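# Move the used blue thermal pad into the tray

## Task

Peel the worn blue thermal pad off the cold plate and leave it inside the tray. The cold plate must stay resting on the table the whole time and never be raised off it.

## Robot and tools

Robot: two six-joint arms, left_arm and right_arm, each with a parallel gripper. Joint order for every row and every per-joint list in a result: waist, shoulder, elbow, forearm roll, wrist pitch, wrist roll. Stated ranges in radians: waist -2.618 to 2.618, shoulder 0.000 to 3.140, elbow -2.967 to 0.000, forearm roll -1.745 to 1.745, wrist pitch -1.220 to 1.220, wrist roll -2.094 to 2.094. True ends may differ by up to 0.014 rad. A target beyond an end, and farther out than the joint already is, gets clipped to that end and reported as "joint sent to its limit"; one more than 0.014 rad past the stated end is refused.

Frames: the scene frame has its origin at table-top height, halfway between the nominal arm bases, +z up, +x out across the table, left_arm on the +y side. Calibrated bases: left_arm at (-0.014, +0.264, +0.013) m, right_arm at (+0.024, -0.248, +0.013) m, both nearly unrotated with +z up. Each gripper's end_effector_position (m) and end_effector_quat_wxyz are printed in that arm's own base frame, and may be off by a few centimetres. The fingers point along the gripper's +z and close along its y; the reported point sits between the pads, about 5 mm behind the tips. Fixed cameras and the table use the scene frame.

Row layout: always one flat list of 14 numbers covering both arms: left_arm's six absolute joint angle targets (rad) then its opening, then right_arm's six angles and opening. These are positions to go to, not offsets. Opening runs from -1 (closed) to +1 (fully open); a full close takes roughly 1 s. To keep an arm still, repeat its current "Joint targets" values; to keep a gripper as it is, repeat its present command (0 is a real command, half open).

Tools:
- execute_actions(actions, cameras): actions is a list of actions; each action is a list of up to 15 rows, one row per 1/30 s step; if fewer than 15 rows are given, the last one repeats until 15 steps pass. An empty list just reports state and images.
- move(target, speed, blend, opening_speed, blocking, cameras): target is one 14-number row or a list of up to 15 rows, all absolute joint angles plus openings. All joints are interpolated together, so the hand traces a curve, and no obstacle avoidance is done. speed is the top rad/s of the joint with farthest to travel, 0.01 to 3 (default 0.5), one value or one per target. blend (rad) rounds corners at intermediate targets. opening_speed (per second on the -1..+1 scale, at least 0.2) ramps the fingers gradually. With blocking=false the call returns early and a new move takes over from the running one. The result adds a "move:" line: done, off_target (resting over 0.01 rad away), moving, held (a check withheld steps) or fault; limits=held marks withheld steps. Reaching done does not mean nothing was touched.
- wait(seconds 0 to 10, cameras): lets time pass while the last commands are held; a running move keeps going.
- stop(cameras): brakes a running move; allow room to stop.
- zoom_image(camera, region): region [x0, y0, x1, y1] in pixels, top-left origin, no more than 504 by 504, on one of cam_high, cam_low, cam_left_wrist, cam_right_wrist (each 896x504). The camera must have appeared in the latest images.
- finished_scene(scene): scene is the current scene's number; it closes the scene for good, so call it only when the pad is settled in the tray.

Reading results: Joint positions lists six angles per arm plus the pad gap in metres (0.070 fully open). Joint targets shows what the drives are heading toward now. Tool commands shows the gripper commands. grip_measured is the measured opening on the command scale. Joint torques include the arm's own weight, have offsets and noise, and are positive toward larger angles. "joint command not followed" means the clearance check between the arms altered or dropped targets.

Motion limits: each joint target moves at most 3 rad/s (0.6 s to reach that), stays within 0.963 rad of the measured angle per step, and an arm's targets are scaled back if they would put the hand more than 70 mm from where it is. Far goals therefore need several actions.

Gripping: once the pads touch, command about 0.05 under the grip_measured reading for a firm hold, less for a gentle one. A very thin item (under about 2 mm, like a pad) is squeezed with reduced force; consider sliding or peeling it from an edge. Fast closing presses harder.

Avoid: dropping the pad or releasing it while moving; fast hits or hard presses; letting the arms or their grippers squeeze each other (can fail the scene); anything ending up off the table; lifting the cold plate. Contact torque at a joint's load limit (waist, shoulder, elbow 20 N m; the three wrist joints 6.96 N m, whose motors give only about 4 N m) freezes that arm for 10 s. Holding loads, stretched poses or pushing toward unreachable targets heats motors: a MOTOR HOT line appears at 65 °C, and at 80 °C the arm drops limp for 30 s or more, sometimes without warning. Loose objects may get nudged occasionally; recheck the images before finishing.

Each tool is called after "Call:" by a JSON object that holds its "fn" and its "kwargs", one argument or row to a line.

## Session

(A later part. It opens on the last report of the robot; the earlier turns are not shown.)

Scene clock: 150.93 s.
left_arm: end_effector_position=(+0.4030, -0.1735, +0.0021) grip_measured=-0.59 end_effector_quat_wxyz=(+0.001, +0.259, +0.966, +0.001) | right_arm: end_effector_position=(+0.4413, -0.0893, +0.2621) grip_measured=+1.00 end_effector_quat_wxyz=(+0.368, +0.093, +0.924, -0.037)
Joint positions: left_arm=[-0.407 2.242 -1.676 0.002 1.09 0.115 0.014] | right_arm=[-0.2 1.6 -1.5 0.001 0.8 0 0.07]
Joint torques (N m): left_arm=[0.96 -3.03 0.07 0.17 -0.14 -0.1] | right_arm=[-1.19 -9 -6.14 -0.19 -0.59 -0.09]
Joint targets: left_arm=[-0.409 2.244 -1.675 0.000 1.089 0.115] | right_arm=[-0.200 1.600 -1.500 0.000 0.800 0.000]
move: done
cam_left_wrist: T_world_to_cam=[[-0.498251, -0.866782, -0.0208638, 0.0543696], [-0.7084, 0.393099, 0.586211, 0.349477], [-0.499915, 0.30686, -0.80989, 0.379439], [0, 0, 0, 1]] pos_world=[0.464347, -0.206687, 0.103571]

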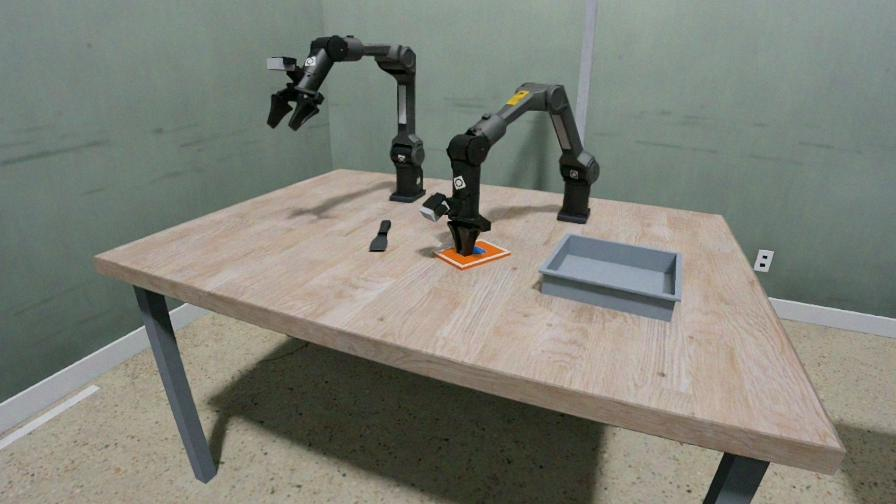

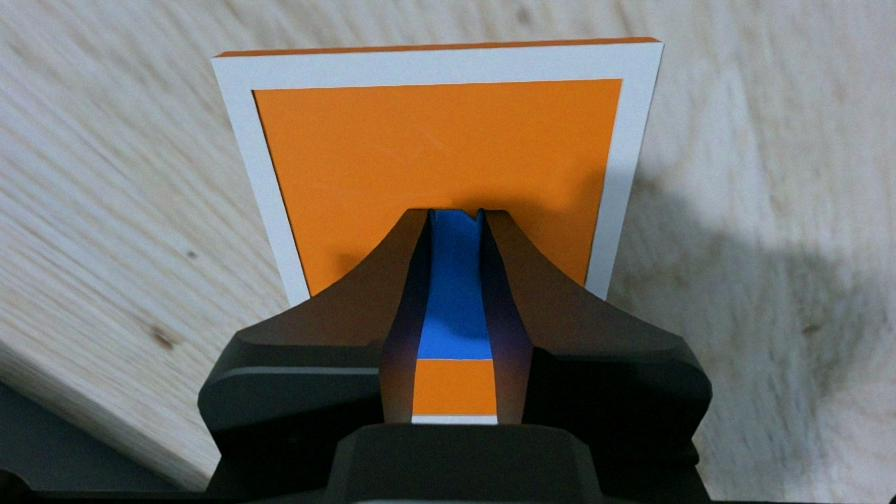

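Call:
{"fn": "move", "kwargs": {
  "target": [
    [-0.4085,2.2436,-1.6750,0,1.0895,0.115,-0.6,-0.2,1.6,-1.5,0,0.8,0,1],
    [-0.4085,2.2436,-1.6750,0,1.0895,0.115,-1,-0.2,1.6,-1.5,0,0.8,0,1]
  ],
  "speed": 0.03,
  "opening_speed": 0.4,
  "cameras": ["cam_left_wrist"]
}}

Call:
{"fn": "move", "kwargs": {
  "target": [-0.406,2.2327,-1.6880,0,1.1133,0.117,-1,-0.2,1.6,-1.5,0,0.8,0,1],
  "speed": 0.02,
  "cameras": ["cam_low","cam_left_wrist"]
}}

Call:
{"fn": "zoom_image", "kwargs": {
  "camera": "cam_low",
  "region": [425, 200, 515, 270]
}}

Scene clock: 158.17 s.
left_arm: end_effector_position=(+0.4028, -0.1742, +0.0017) grip_measured=-0.76 end_effector_quat_wxyz=(+0.001, +0.259, +0.966, +0.000) | right_arm: end_effector_position=(+0.4413, -0.0893, +0.2621) grip_measured=+1.00 end_effector_quat_wxyz=(+0.368, +0.093, +0.924, -0.037)
Joint positions: left_arm=[-0.409 2.243 -1.676 0.001 1.089 0.115 0.008] | right_arm=[-0.2 1.6 -1.5 0.001 0.8 0 0.07]
Joint torques (N m): left_arm=[-0.49 0.34 0.45 0.02 0.15 -0.13] | right_arm=[-1.18 -9.11 -6.05 -0.17 -0.62 -0.09]
Joint targets: left_arm=[-0.408 2.244 -1.675 0.000 1.090 0.115] | right_arm=[-0.200 1.600 -1.500 0.000 0.800 0.000]
move: done
cam_left_wrist: T_world_to_cam=[[-0.498709, -0.866545, -0.0197458, 0.0538022], [-0.707945, 0.394077, 0.586104, 0.349849], [-0.500104, 0.306274, -0.809995, 0.379206], [0, 0, 0, 1]] pos_world=[0.464148, -0.207386, 0.10317]

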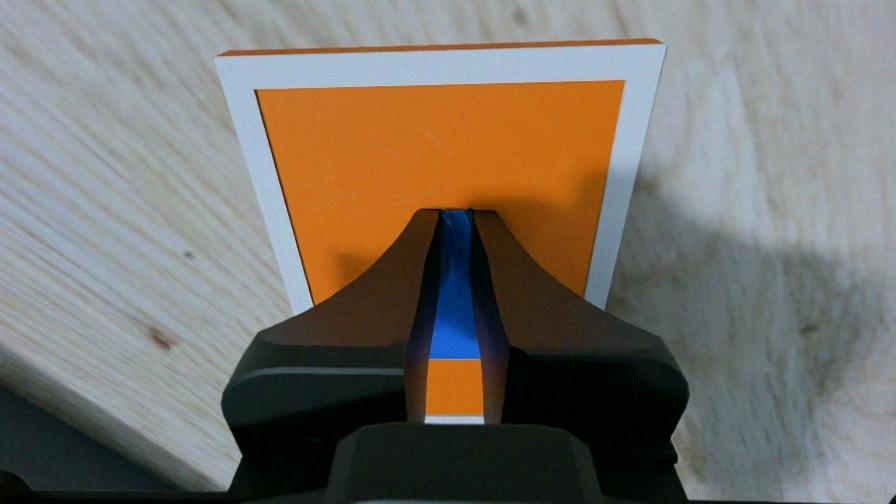

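Scene clock: 159.57 s.
left_arm: end_effector_position=(+0.4024, -0.1734, +0.0085) grip_measured=-0.84 end_effector_quat_wxyz=(-0.001, +0.259, +0.966, +0.000) | right_arm: end_effector_position=(+0.4413, -0.0893, +0.2621) grip_measured=+1.00 end_effector_quat_wxyz=(+0.368, +0.093, +0.924, -0.037)
Joint positions: left_arm=[-0.407 2.234 -1.687 0 1.113 0.116 0.006] | right_arm=[-0.2 1.6 -1.5 0.001 0.8 0 0.07]
Joint torques (N m): left_arm=[1 -17.24 -5.12 0.04 -0.17 0] | right_arm=[-1.19 -9.12 -6.02 -0.17 -0.63 -0.09]
Joint targets: left_arm=[-0.406 2.233 -1.688 0.000 1.113 0.117] | right_arm=[-0.200 1.600 -1.500 0.000 0.800 0.000]
move: done
cam_left_wrist: T_world_to_cam=[[-0.497564, -0.867229, -0.0185647, 0.0539123], [-0.706508, 0.39275, 0.588722, 0.344402], [-0.503265, 0.306043, -0.808122, 0.38549], [0, 0, 0, 1]] pos_world=[0.464151, -0.206486, 0.109767]

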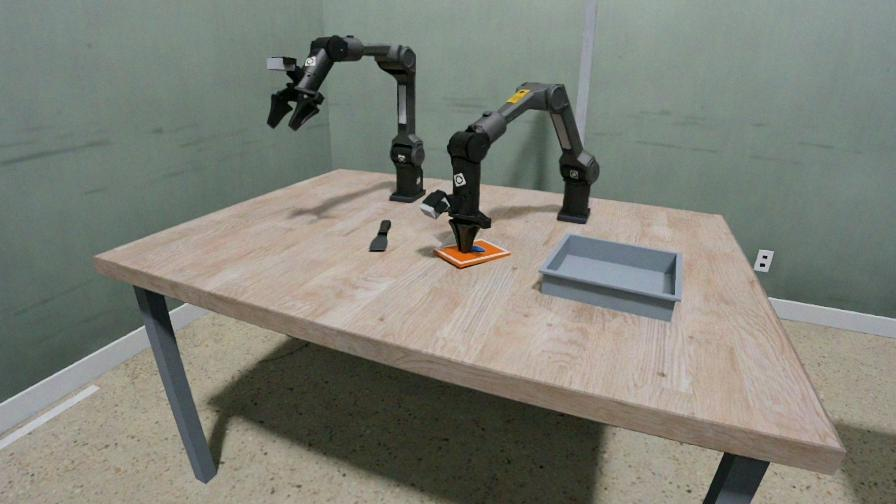

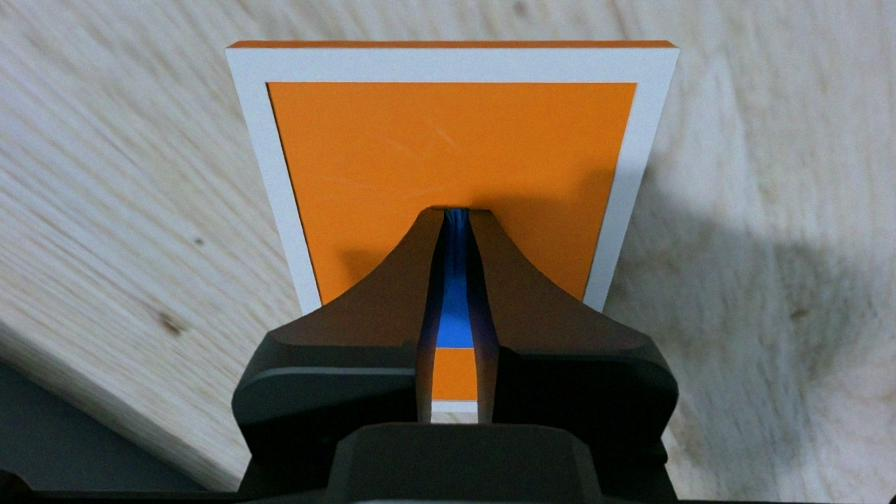

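Scaled by 5.600 (camera's finer frame: 1280x720).

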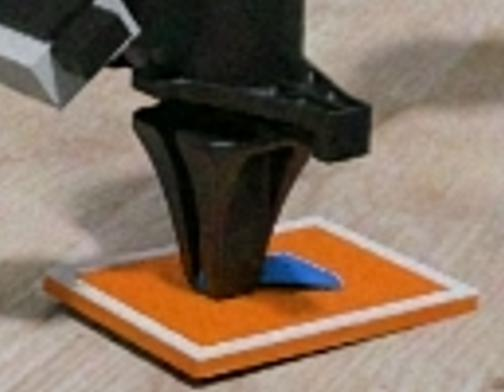

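Call:
{"fn": "move", "kwargs": {
  "target": [
    [-0.407,2.2425,-1.6760,0,1.0915,0.117,-1,-0.2,1.6,-1.5,0,0.8,0,1],
    [-0.407,2.1462,-1.4884,0,0.8694,0.117,-1,-0.2,1.6,-1.5,0,0.8,0,1],
    [-0.407,2.0663,-1.3193,0,0.6493,0.117,-1,-0.2,1.6,-1.5,0,0.8,0,1]
  ],
  "speed": [0.03,0.12,0.12],
  "cameras": ["cam_low","cam_left_wrist"]
}}

Call:
{"fn": "zoom_image", "kwargs": {
  "camera": "cam_low",
  "region": [425, 200, 515, 270]
}}

Scene clock: 191.00 s.
left_arm: end_effector_position=(+0.4018, -0.1731, +0.0024) grip_measured=-0.84 end_effector_quat_wxyz=(+0.130, +0.256, +0.958, -0.019) | right_arm: end_effector_position=(+0.4413, -0.0893, +0.2621) grip_measured=+1.00 end_effector_quat_wxyz=(+0.368, +0.093, +0.924, -0.037)
Joint positions: left_arm=[-0.407 2.067 -1.319 0 0.647 0.116 0.006] | right_arm=[-0.2 1.6 -1.5 0.001 0.8 0 0.07]
Joint torques (N m): left_arm=[-3.07 -0.01 0.44 -1.19 0.03 -0.17] | right_arm=[-1.18 -8.94 -5.63 -0.09 -0.63 -0.09]
Joint targets: left_arm=[-0.407 2.066 -1.319 0.000 0.649 0.117] | right_arm=[-0.200 1.600 -1.500 0.000 0.800 0.000]
move: done
cam_left_wrist: T_world_to_cam=[[-0.489418, -0.87074, -0.0477727, 0.049922], [-0.822414, 0.44265, 0.357346, 0.403238], [-0.290009, 0.214181, -0.93275, 0.27884], [0, 0, 0, 1]] pos_world=[0.436927, -0.194746, 0.118378]

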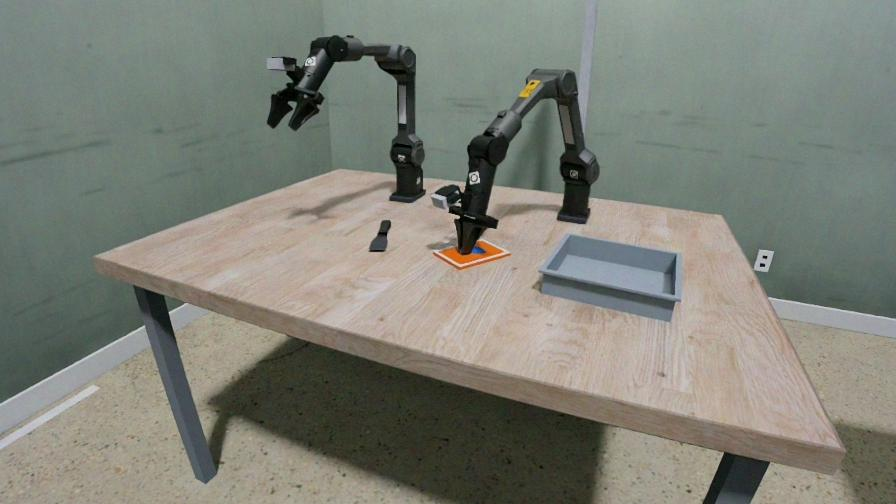

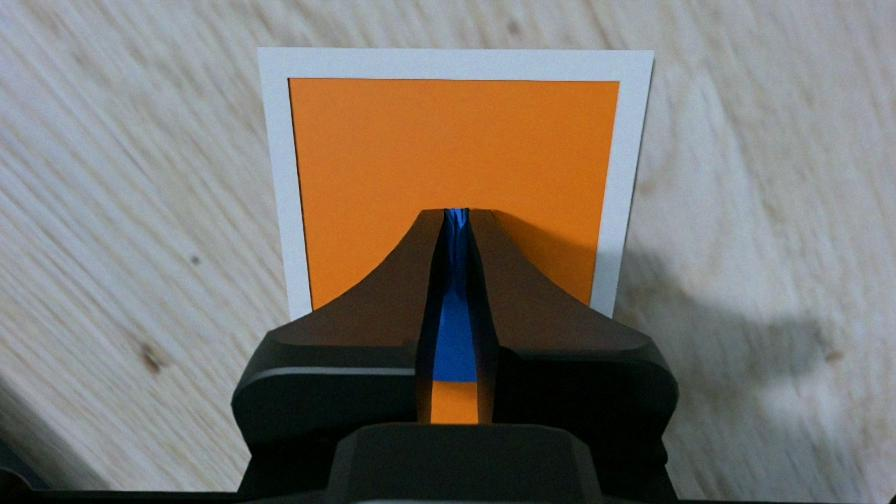

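Scaled by 5.600 (camera's finer frame: 1280x720).

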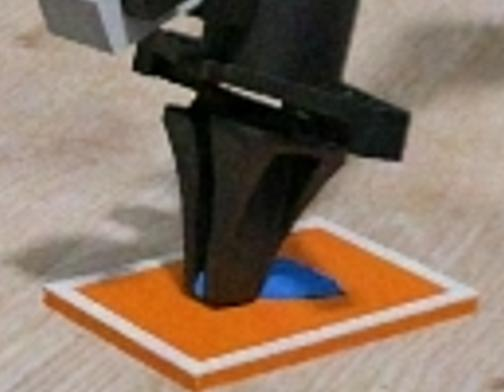

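Call:
{"fn": "move", "kwargs": {
  "target": [
    [-0.407,2.007,-1.165,0,0.42,0.117,-1,-0.2,1.6,-1.5,0,0.8,0,1],
    [-0.407,1.9575,-1.0215,0,0.1955,0.117,-1,-0.2,1.6,-1.5,0,0.8,0,1],
    [-0.407,1.948,-0.9,0,-0.05,0.117,-1,-0.2,1.6,-1.5,0,0.8,0,1],
    [-0.407,1.9435,-0.7788,0,-0.2958,0.117,-1,-0.2,1.6,-1.5,0,0.8,0,1]
  ],
  "speed": 0.15,
  "cameras": ["cam_low","cam_left_wrist"]
}}

Call:
{"fn": "zoom_image", "kwargs": {
  "camera": "cam_low",
  "region": [425, 200, 515, 270]
}}

Scene clock: 203.60 s.
left_arm: end_effector_position=(+0.3995, -0.1721, +0.0055) grip_measured=-0.84 end_effector_quat_wxyz=(+0.382, +0.238, +0.891, -0.056) | right_arm: end_effector_position=(+0.4413, -0.0893, +0.2621) grip_measured=+1.00 end_effector_quat_wxyz=(+0.368, +0.093, +0.924, -0.037)
Joint positions: left_arm=[-0.407 1.945 -0.78 -0.001 -0.298 0.116 0.006] | right_arm=[-0.2 1.6 -1.5 0.001 0.8 0 0.07]
Joint torques (N m): left_arm=[-2.04 2.8 4.59 0.29 4.19 -0.25] | right_arm=[-1.16 -8.85 -5.65 -0.06 -0.61 -0.09]
Joint targets: left_arm=[-0.407 1.943 -0.779 0.000 -0.296 0.117] | right_arm=[-0.200 1.600 -1.500 0.000 0.800 0.000]
move: done
cam_left_wrist: T_world_to_cam=[[-0.45368, -0.886198, -0.0939583, 0.0331432], [-0.871547, 0.46322, -0.160725, 0.425779], [0.185958, 0.00897138, -0.982517, 0.0557363], [0, 0, 0, 1]] pos_world=[0.375759, -0.168358, 0.126309]

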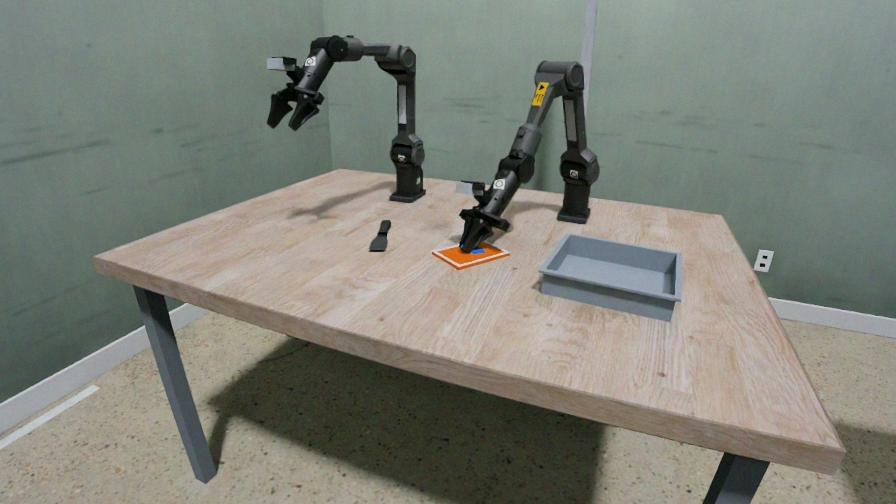

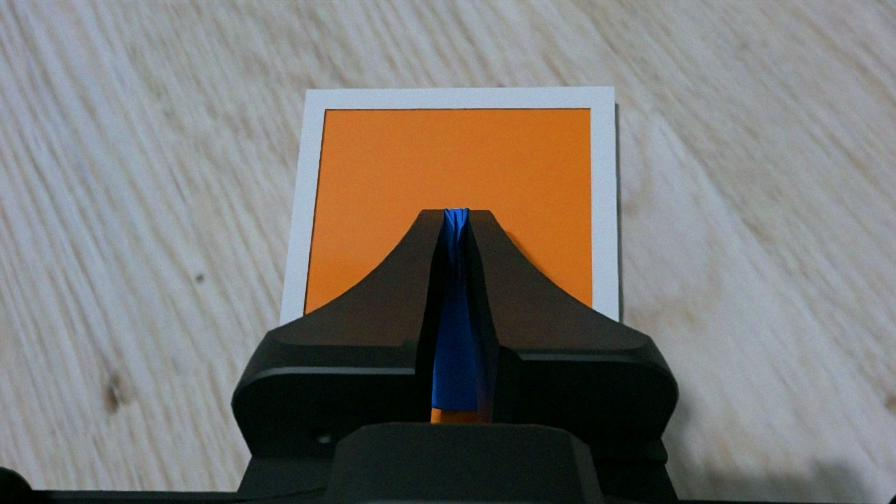

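Scaled by 5.600 (camera's finer frame: 1280x720).

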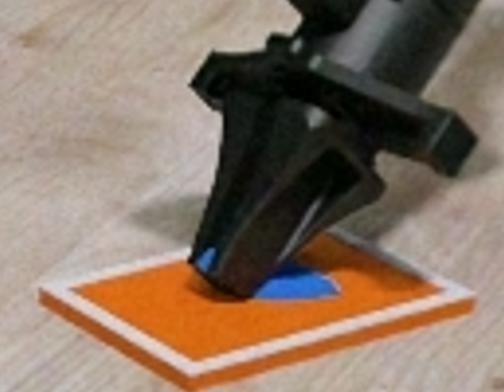

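Call:
{"fn": "move", "kwargs": {
  "target": [-0.407,1.8788,-0.7042,0,-0.3019,0.117,-1,-0.2,1.6,-1.5,0,0.8,0,1],
  "speed": 0.03,
  "cameras": ["cam_low","cam_left_wrist"]
}}

Call:
{"fn": "zoom_image", "kwargs": {
  "camera": "cam_low",
  "region": [425, 200, 515, 270]
}}

Scene clock: 217.80 s.
left_arm: end_effector_position=(+0.3812, -0.1643, +0.0115) grip_measured=-0.84 end_effector_quat_wxyz=(+0.378, +0.239, +0.893, -0.055) | right_arm: end_effector_position=(+0.4413, -0.0893, +0.2621) grip_measured=+1.00 end_effector_quat_wxyz=(+0.368, +0.093, +0.924, -0.037)
Joint positions: left_arm=[-0.407 1.879 -0.704 0 -0.302 0.116 0.006] | right_arm=[-0.2 1.6 -1.5 0.001 0.8 0 0.07]
Joint torques (N m): left_arm=[-0.3 -11.24 -2.7 0.04 -1.35 -0.11] | right_arm=[-1.17 -8.76 -5.72 -0.03 -0.59 -0.09]
Joint targets: left_arm=[-0.407 1.879 -0.704 0.000 -0.302 0.117] | right_arm=[-0.200 1.600 -1.500 0.000 0.800 0.000]
move: done
cam_left_wrist: T_world_to_cam=[[-0.454969, -0.885539, -0.0939356, 0.0329005], [-0.872215, 0.464408, -0.153514, 0.407566], [0.179567, 0.0120881, -0.983672, 0.067864], [0, 0, 0, 1]] pos_world=[0.358268, -0.160963, 0.132413]

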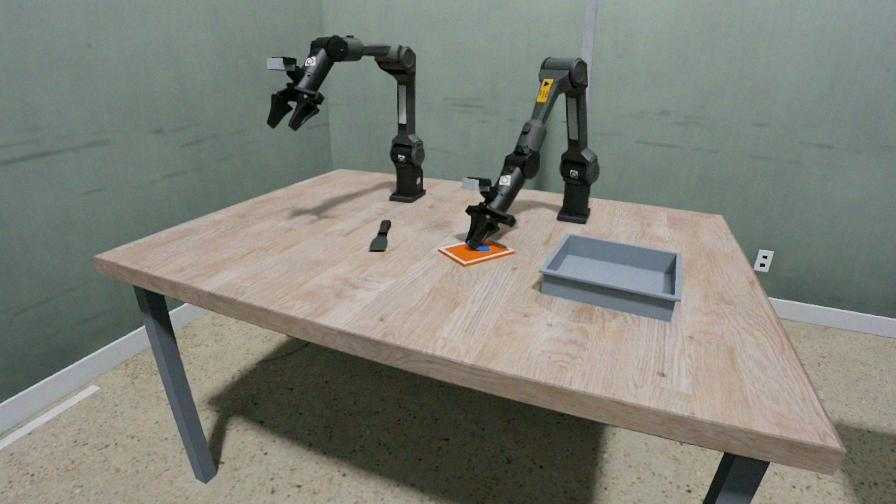

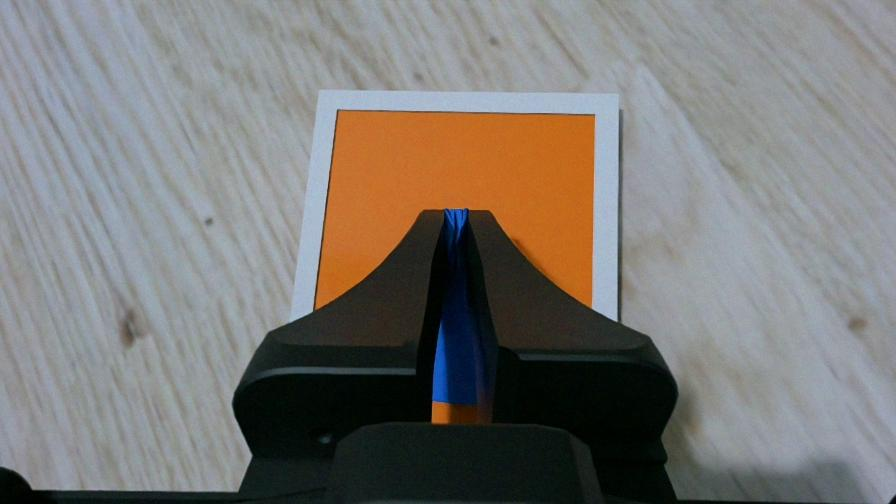

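Scaled by 5.600 (camera's finer frame: 1280x720).

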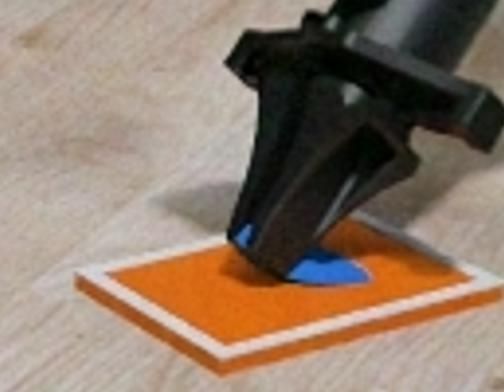

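Call:
{"fn": "move", "kwargs": {
  "target": [
    [-0.407,1.8788,-0.7042,0,-0.3019,0.117,-1,0.55,1.6,-1.3,0,0.2,0,-1],
    [-0.407,1.8788,-0.7042,0,-0.3019,0.117,-1,0.6772,1.9885,-1.0784,0,-0.0373,0,-1]
  ],
  "speed": 0.5
}}

Call:
{"fn": "zoom_image", "kwargs": {
  "camera": "cam_low",
  "region": [400, 160, 540, 280]
}}

Scene clock: 261.17 s.
left_arm: end_effector_position=(+0.3812, -0.1643, +0.0115) grip_measured=-0.84 end_effector_quat_wxyz=(+0.378, +0.239, +0.893, -0.055) | right_arm: end_effector_position=(+0.4180, +0.2958, +0.1553) grip_measured=-1.00 end_effector_quat_wxyz=(+0.442, -0.268, +0.844, +0.141)
Joint positions: left_arm=[-0.407 1.879 -0.704 0 -0.302 0.116 0.006] | right_arm=[0.616 1.801 -1.185 0.001 0.076 0 0]
Joint torques (N m): left_arm=[-0.53 -11.43 -4.12 0.05 -1.54 -0.15] | right_arm=[-0.62 -9.4 -5.22 -0.2 -0.57 -0.08]
Joint targets: left_arm=[-0.407 1.879 -0.704 0.000 -0.302 0.117] | right_arm=[0.616 1.802 -1.185 0.000 0.077 0.000]
move: held (right_arm; a check stopped the path); path passed 1 of 2 targets; limits=held; right_arm: the shoulder is farthest, 0.187 rad from its target
joint command not followed: on one or more control steps a check withheld the commanded joint targets of the right arm, and it was not sent them on those steps.
cause: the commanded joint targets, or the way to them, would bring a part of the robot too close to another arm (a part of this arm just beyond the wrist roll and a part of the left arm just beyond the wrist roll).
cam_left_wrist: T_world_to_cam=[[-0.454969, -0.885539, -0.0939356, 0.0329005], [-0.872215, 0.464408, -0.153514, 0.407566], [0.179567, 0.0120881, -0.983672, 0.067864], [0, 0, 0, 1]] pos_world=[0.358268, -0.160963, 0.132413]
cam_right_wrist: T_world_to_cam=[[0.568921, -0.822341, 0.00913503, 0.00302713], [-0.771018, -0.537213, -0.341956, 0.534246], [0.286112, 0.187503, -0.939672, 0.0966771], [0, 0, 0, 1]] pos_world=[0.382531, 0.271366, 0.273506]

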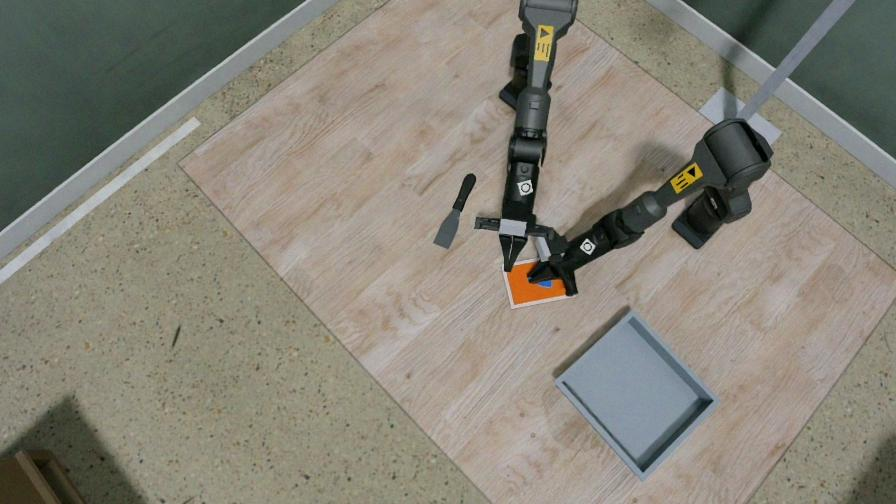

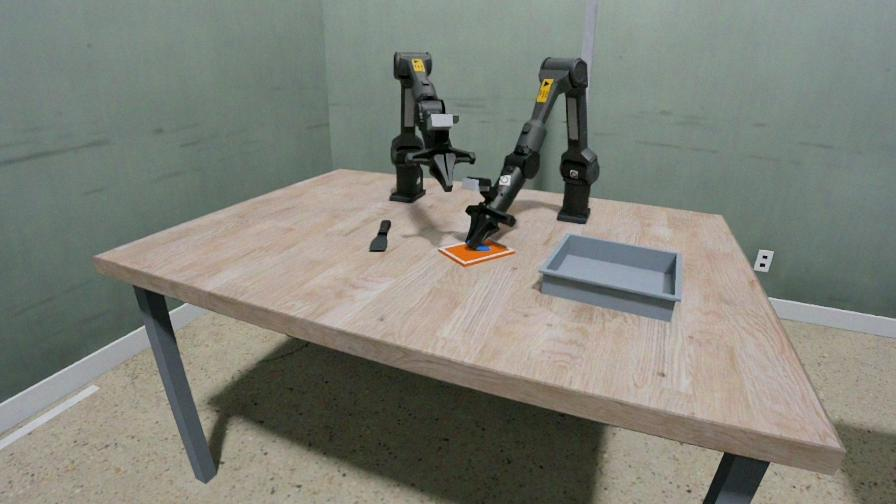

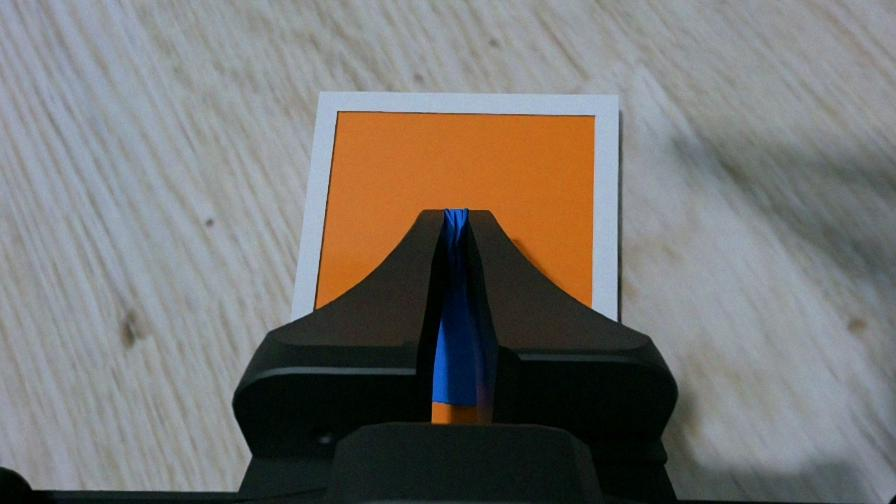

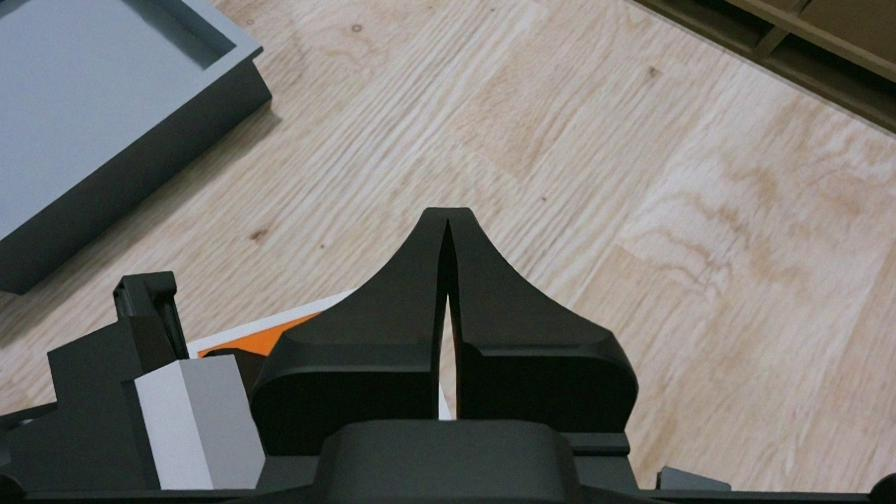

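Scaled by 3.600 (camera's finer frame: 1280x720).

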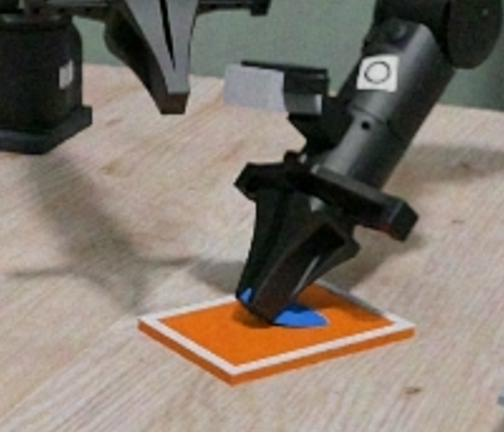

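Call:
{"fn": "move", "kwargs": {
  "target": [
    [-0.407,1.8788,-0.7042,0,-0.3019,0.117,-1,0.5,1.6,-1.3,0,0.2,1.5,-1],
    [-0.407,1.8788,-0.7042,0,-0.3019,0.117,-1,0.6772,1.9885,-1.0784,0,-0.0373,1.5,-1]
  ],
  "speed": 0.6
}}

Call:
{"fn": "zoom_image", "kwargs": {
  "camera": "cam_low",
  "region": [400, 160, 540, 280]
}}

Scene clock: 271.87 s.
left_arm: end_effector_position=(+0.3812, -0.1643, +0.0115) grip_measured=-0.84 end_effector_quat_wxyz=(+0.378, +0.239, +0.893, -0.055) | right_arm: end_effector_position=(+0.4147, +0.2952, +0.1171) grip_measured=-1.00 end_effector_quat_wxyz=(+0.214, +0.384, +0.813, +0.382)
Joint positions: left_arm=[-0.407 1.879 -0.704 0 -0.302 0.116 0.006] | right_arm=[0.619 1.862 -1.151 0.001 0.04 1.501 0]
Joint torques (N m): left_arm=[-0.42 -11.32 -4.09 0.04 -1.53 -0.19] | right_arm=[-0.02 -9.75 -4.79 -0.1 -0.5 -0.12]
Joint targets: left_arm=[-0.407 1.879 -0.704 0.000 -0.302 0.117] | right_arm=[0.620 1.863 -1.150 0.000 0.040 1.500]
move: held (right_arm; a check stopped the path); path passed 1 of 2 targets; limits=held; right_arm: the shoulder is farthest, 0.127 rad from its target
joint command not followed: on one or more control steps a check withheld the commanded joint targets of the right arm, and it was not sent them on those steps.
cause: the commanded joint targets, or the way to them, would bring a part of the robot too close to another arm (a part of this arm just beyond the wrist roll and a part of the left arm just beyond the wrist roll).
cam_left_wrist: T_world_to_cam=[[-0.454969, -0.885539, -0.0939356, 0.0329005], [-0.872215, 0.464408, -0.153514, 0.407566], [0.179567, 0.0120881, -0.983672, 0.067864], [0, 0, 0, 1]] pos_world=[0.358268, -0.160963, 0.132413]
cam_right_wrist: T_world_to_cam=[[-0.468342, -0.420457, -0.777092, 0.408407], [-0.868375, 0.381338, 0.317028, 0.210275], [0.163038, 0.823284, -0.543711, -0.121125], [0, 0, 0, 1]] pos_world=[0.39362, 0.191253, 0.18485]

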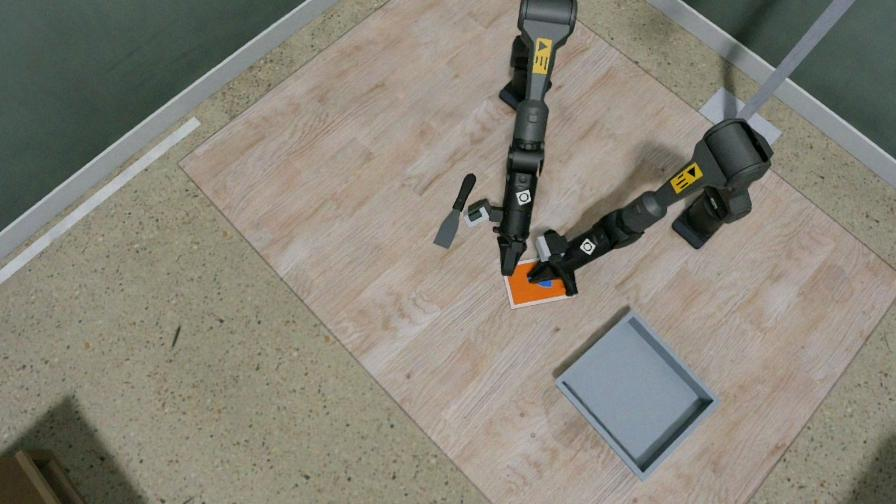

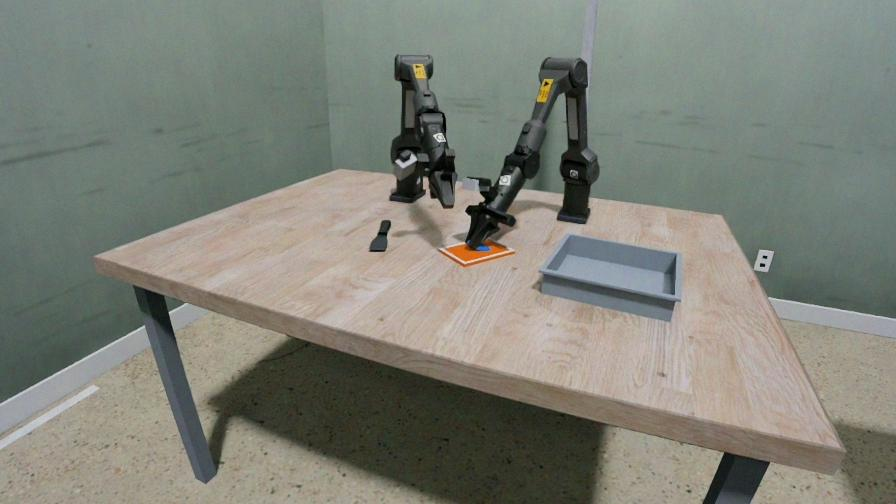

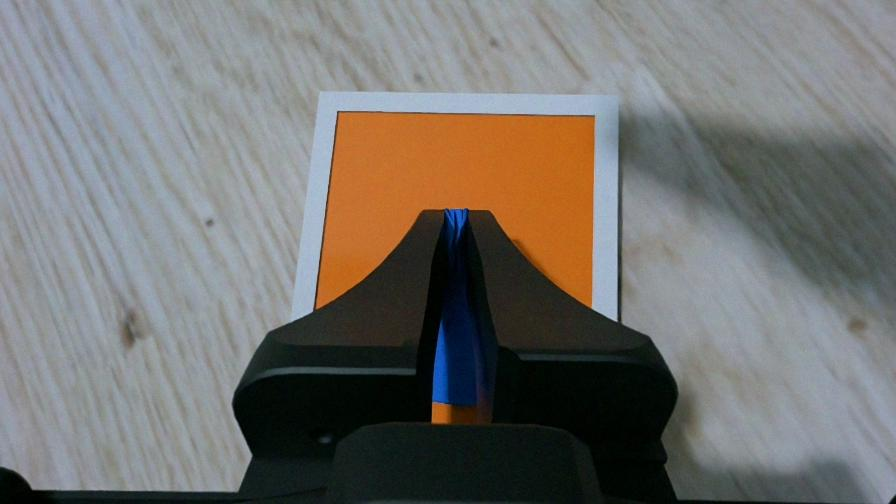

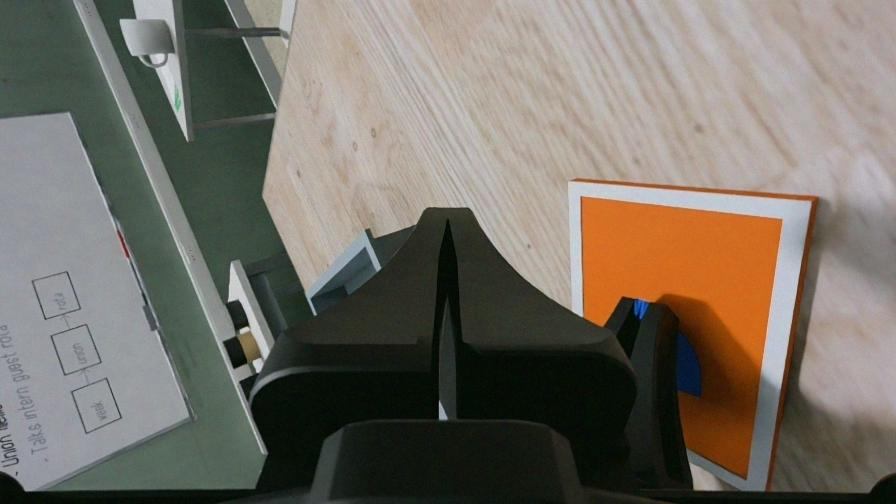

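Scaled by 3.600 (camera's finer frame: 1280x720).

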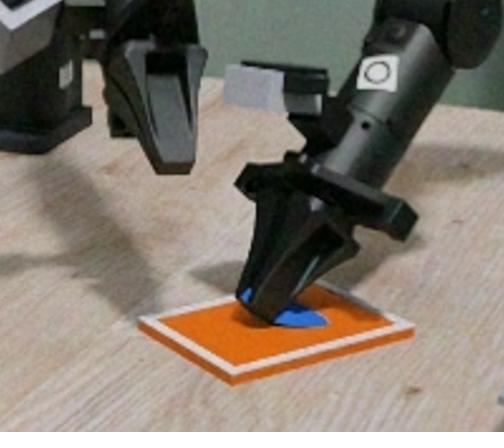

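Call:
{"fn": "move", "kwargs": {
  "target": [
    [-0.407,1.8788,-0.7042,0,-0.3019,0.117,-1,0.4,1.7,-1.1,0,0.05,1.5,-1],
    [-0.407,1.8788,-0.7042,0,-0.3019,0.117,-1,0.5,1.9211,-0.9008,0,-0.1477,1.5,-1],
    [-0.407,1.8788,-0.7042,0,-0.3019,0.117,-1,0.642,1.9211,-0.9008,0,-0.1477,1.5,-1]
  ],
  "speed": 0.5,
  "cameras": ["cam_low","cam_left_wrist","cam_high"]
}}

Call:
{"fn": "zoom_image", "kwargs": {
  "camera": "cam_low",
  "region": [400, 160, 540, 280]
}}

Scene clock: 289.43 s.
left_arm: end_effector_position=(+0.3812, -0.1643, +0.0115) grip_measured=-0.84 end_effector_quat_wxyz=(+0.378, +0.239, +0.893, -0.055) | right_arm: end_effector_position=(+0.3659, +0.2736, +0.0295) grip_measured=-1.00 end_effector_quat_wxyz=(+0.183, +0.385, +0.840, +0.336)
Joint positions: left_arm=[-0.407 1.879 -0.704 0 -0.302 0.116 0.006] | right_arm=[0.642 1.922 -0.901 0.001 -0.148 1.501 0]
Joint torques (N m): left_arm=[-0.5 -11.25 -4.07 0.01 -1.49 -0.24] | right_arm=[-1.39 -10.21 -4.65 -0.08 -0.55 -0.05]
Joint targets: left_arm=[-0.407 1.879 -0.704 0.000 -0.302 0.117] | right_arm=[0.642 1.921 -0.901 0.000 -0.148 1.500]
move: done
cam_left_wrist: T_world_to_cam=[[-0.454969, -0.885539, -0.0939356, 0.0329005], [-0.872215, 0.464408, -0.153514, 0.407566], [0.179567, 0.0120881, -0.983672, 0.067864], [0, 0, 0, 1]] pos_world=[0.358268, -0.160963, 0.132413]
Images, in order (width x height): cam_high 896x504, cam_low 896x504, cam_left_wrist 896x504.

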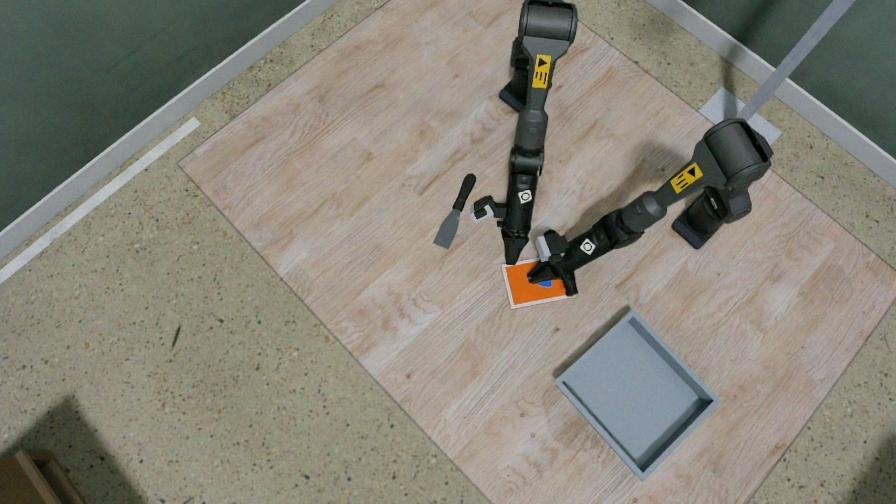

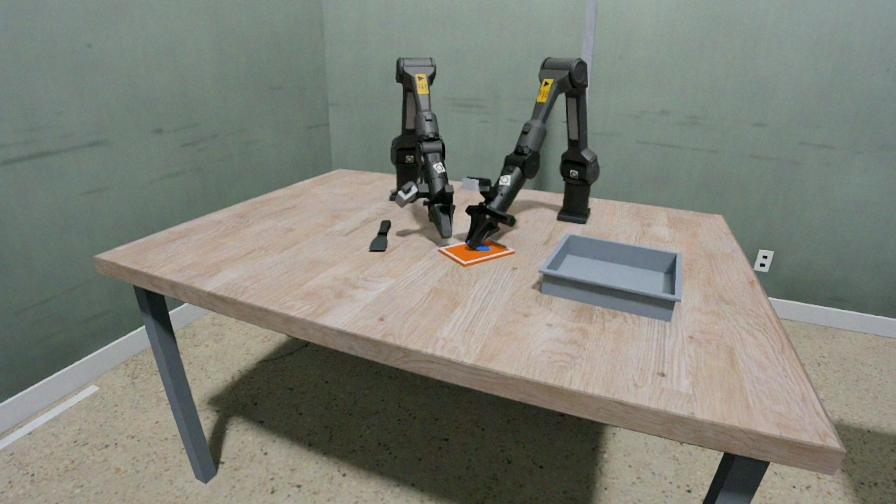

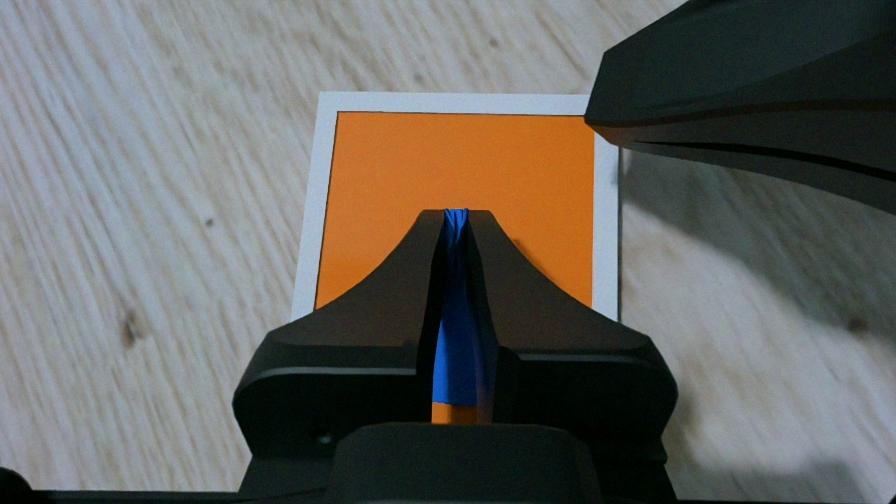

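Scaled by 3.600 (camera's finer frame: 1280x720).

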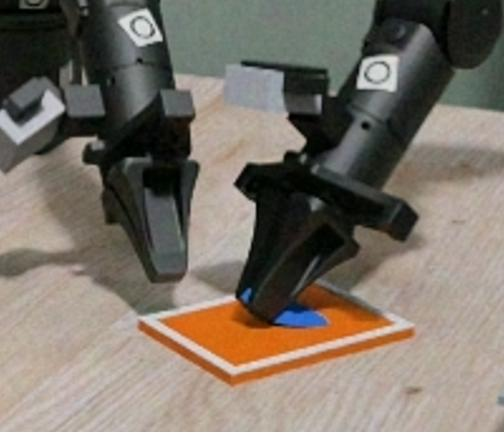

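Call:
{"fn": "move", "kwargs": {
  "target": [
    [-0.407,1.8788,-0.7042,0,-0.3019,0.117,-1,0.67,1.982,-0.953,0,-0.155,1.5,-1],
    [-0.407,1.8788,-0.7042,0,-0.3019,0.117,-1,0.67,2.01,-0.945,0,-0.192,1.5,-1]
  ],
  "speed": [0.1,0.05],
  "cameras": ["cam_low","cam_left_wrist"]
}}

Call:
{"fn": "zoom_image", "kwargs": {
  "camera": "cam_low",
  "region": [400, 160, 540, 280]
}}

Scene clock: 296.63 s.
left_arm: end_effector_position=(+0.3812, -0.1643, +0.0115) grip_measured=-0.84 end_effector_quat_wxyz=(+0.378, +0.239, +0.893, -0.055) | right_arm: end_effector_position=(+0.3686, +0.2920, +0.0097) grip_measured=-1.00 end_effector_quat_wxyz=(+0.179, +0.373, +0.845, +0.339)
Joint positions: left_arm=[-0.407 1.879 -0.704 0 -0.302 0.116 0.006] | right_arm=[0.67 2.01 -0.945 0.001 -0.192 1.501 0]
Joint torques (N m): left_arm=[-0.47 -11.13 -4.03 0 -1.48 -0.25] | right_arm=[-1.33 -10.17 -3.74 -0.11 -0.53 -0.11]
Joint targets: left_arm=[-0.407 1.879 -0.704 0.000 -0.302 0.117] | right_arm=[0.670 2.010 -0.945 0.000 -0.192 1.500]
move: done
cam_left_wrist: T_world_to_cam=[[-0.454969, -0.885539, -0.0939356, 0.0329005], [-0.872215, 0.464408, -0.153514, 0.407566], [0.179567, 0.0120881, -0.983672, 0.067864], [0, 0, 0, 1]] pos_world=[0.358268, -0.160963, 0.132413]

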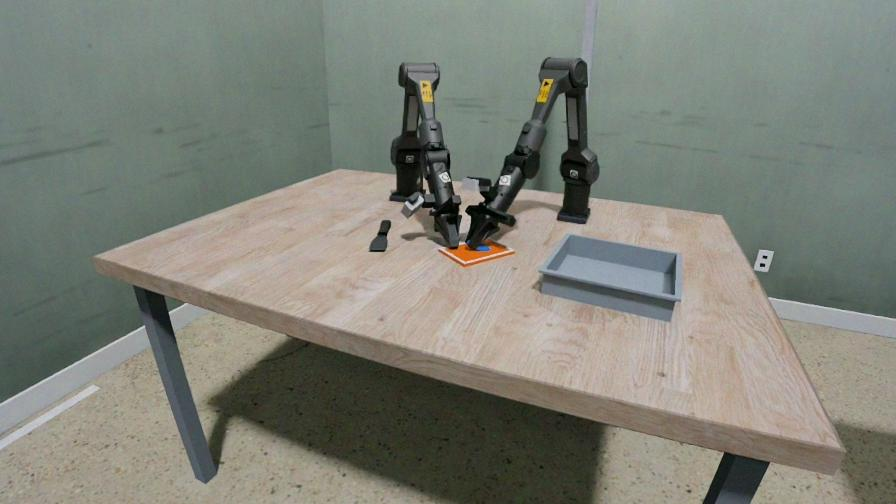

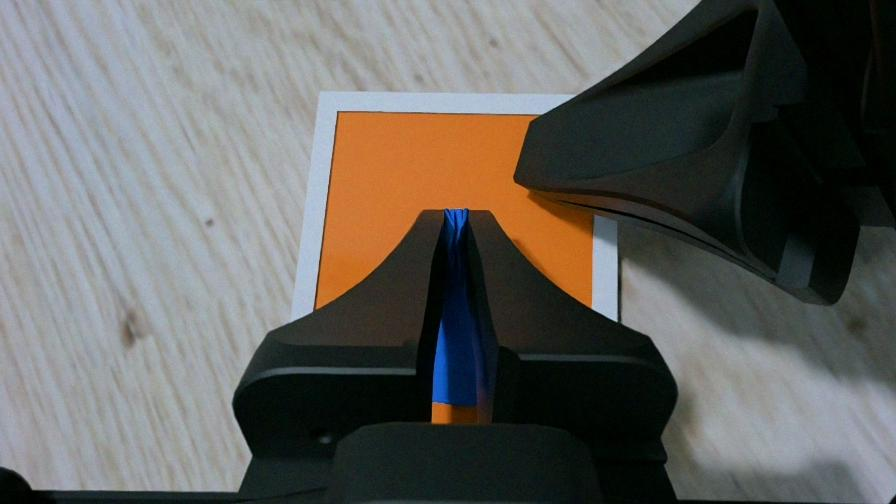

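Scaled by 3.600 (camera's finer frame: 1280x720).

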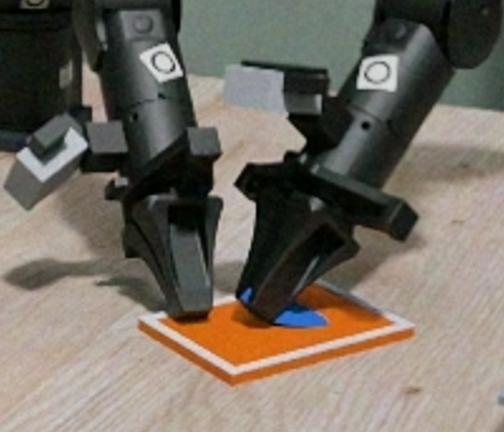

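Excellent position, near the peel. Press down.

Call:
{"fn": "move", "kwargs": {
  "target": [-0.407,1.8788,-0.7042,0,-0.3019,0.117,-1,0.67,2.0185,-0.943,0,-0.203,1.5,-1],
  "speed": 0.03,
  "cameras": []
}}

Call:
{"fn": "move", "kwargs": {
  "target": [-0.407,1.8788,-0.7042,0,-0.3019,0.117,-1,0.67,2.023,-0.9415,0,-0.2085,1.5,-1],
  "speed": 0.03,
  "cameras": ["cam_left_wrist"]
}}

Scene clock: 301.47 s.
left_arm: end_effector_position=(+0.3812, -0.1643, +0.0115) grip_measured=-0.84 end_effector_quat_wxyz=(+0.378, +0.239, +0.893, -0.055) | right_arm: end_effector_position=(+0.3690, +0.2923, +0.0076) grip_measured=-1.00 end_effector_quat_wxyz=(+0.179, +0.373, +0.845, +0.340)
Joint positions: left_arm=[-0.407 1.879 -0.704 0 -0.302 0.116 0.006] | right_arm=[0.67 2.018 -0.944 0.001 -0.203 1.501 0]
Joint torques (N m): left_arm=[-0.49 -11.14 -4.16 0 -1.47 -0.25] | right_arm=[-1.24 -8.46 -2.92 -0.15 -0.33 -0.08]
Joint targets: left_arm=[-0.407 1.879 -0.704 0.000 -0.302 0.117] | right_arm=[0.670 2.018 -0.943 0.000 -0.203 1.500]
move: done

Scene clock: 302.17 s.
left_arm: end_effector_position=(+0.3812, -0.1643, +0.0115) grip_measured=-0.84 end_effector_quat_wxyz=(+0.378, +0.239, +0.893, -0.055) | right_arm: end_effector_position=(+0.3690, +0.2923, +0.0067) grip_measured=-1.00 end_effector_quat_wxyz=(+0.179, +0.373, +0.844, +0.340)
Joint positions: left_arm=[-0.407 1.879 -0.704 0 -0.302 0.116 0.006] | right_arm=[0.67 2.02 -0.943 0.001 -0.209 1.501 0]
Joint torques (N m): left_arm=[-0.43 -11.13 -4.04 -0.01 -1.46 -0.25] | right_arm=[-1.24 -3.4 -1.03 -0.15 0.37 -0.07]
Joint targets: left_arm=[-0.407 1.879 -0.704 0.000 -0.302 0.117] | right_arm=[0.670 2.023 -0.941 0.000 -0.209 1.500]
move: done
cam_left_wrist: T_world_to_cam=[[-0.454969, -0.885539, -0.0939356, 0.0329005], [-0.872215, 0.464408, -0.153514, 0.407566], [0.179567, 0.0120881, -0.983672, 0.067864], [0, 0, 0, 1]] pos_world=[0.358268, -0.160963, 0.132413]

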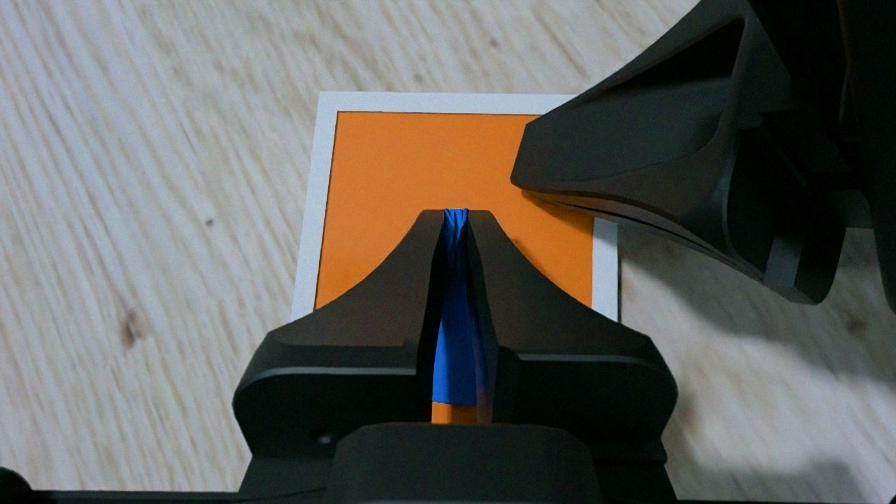

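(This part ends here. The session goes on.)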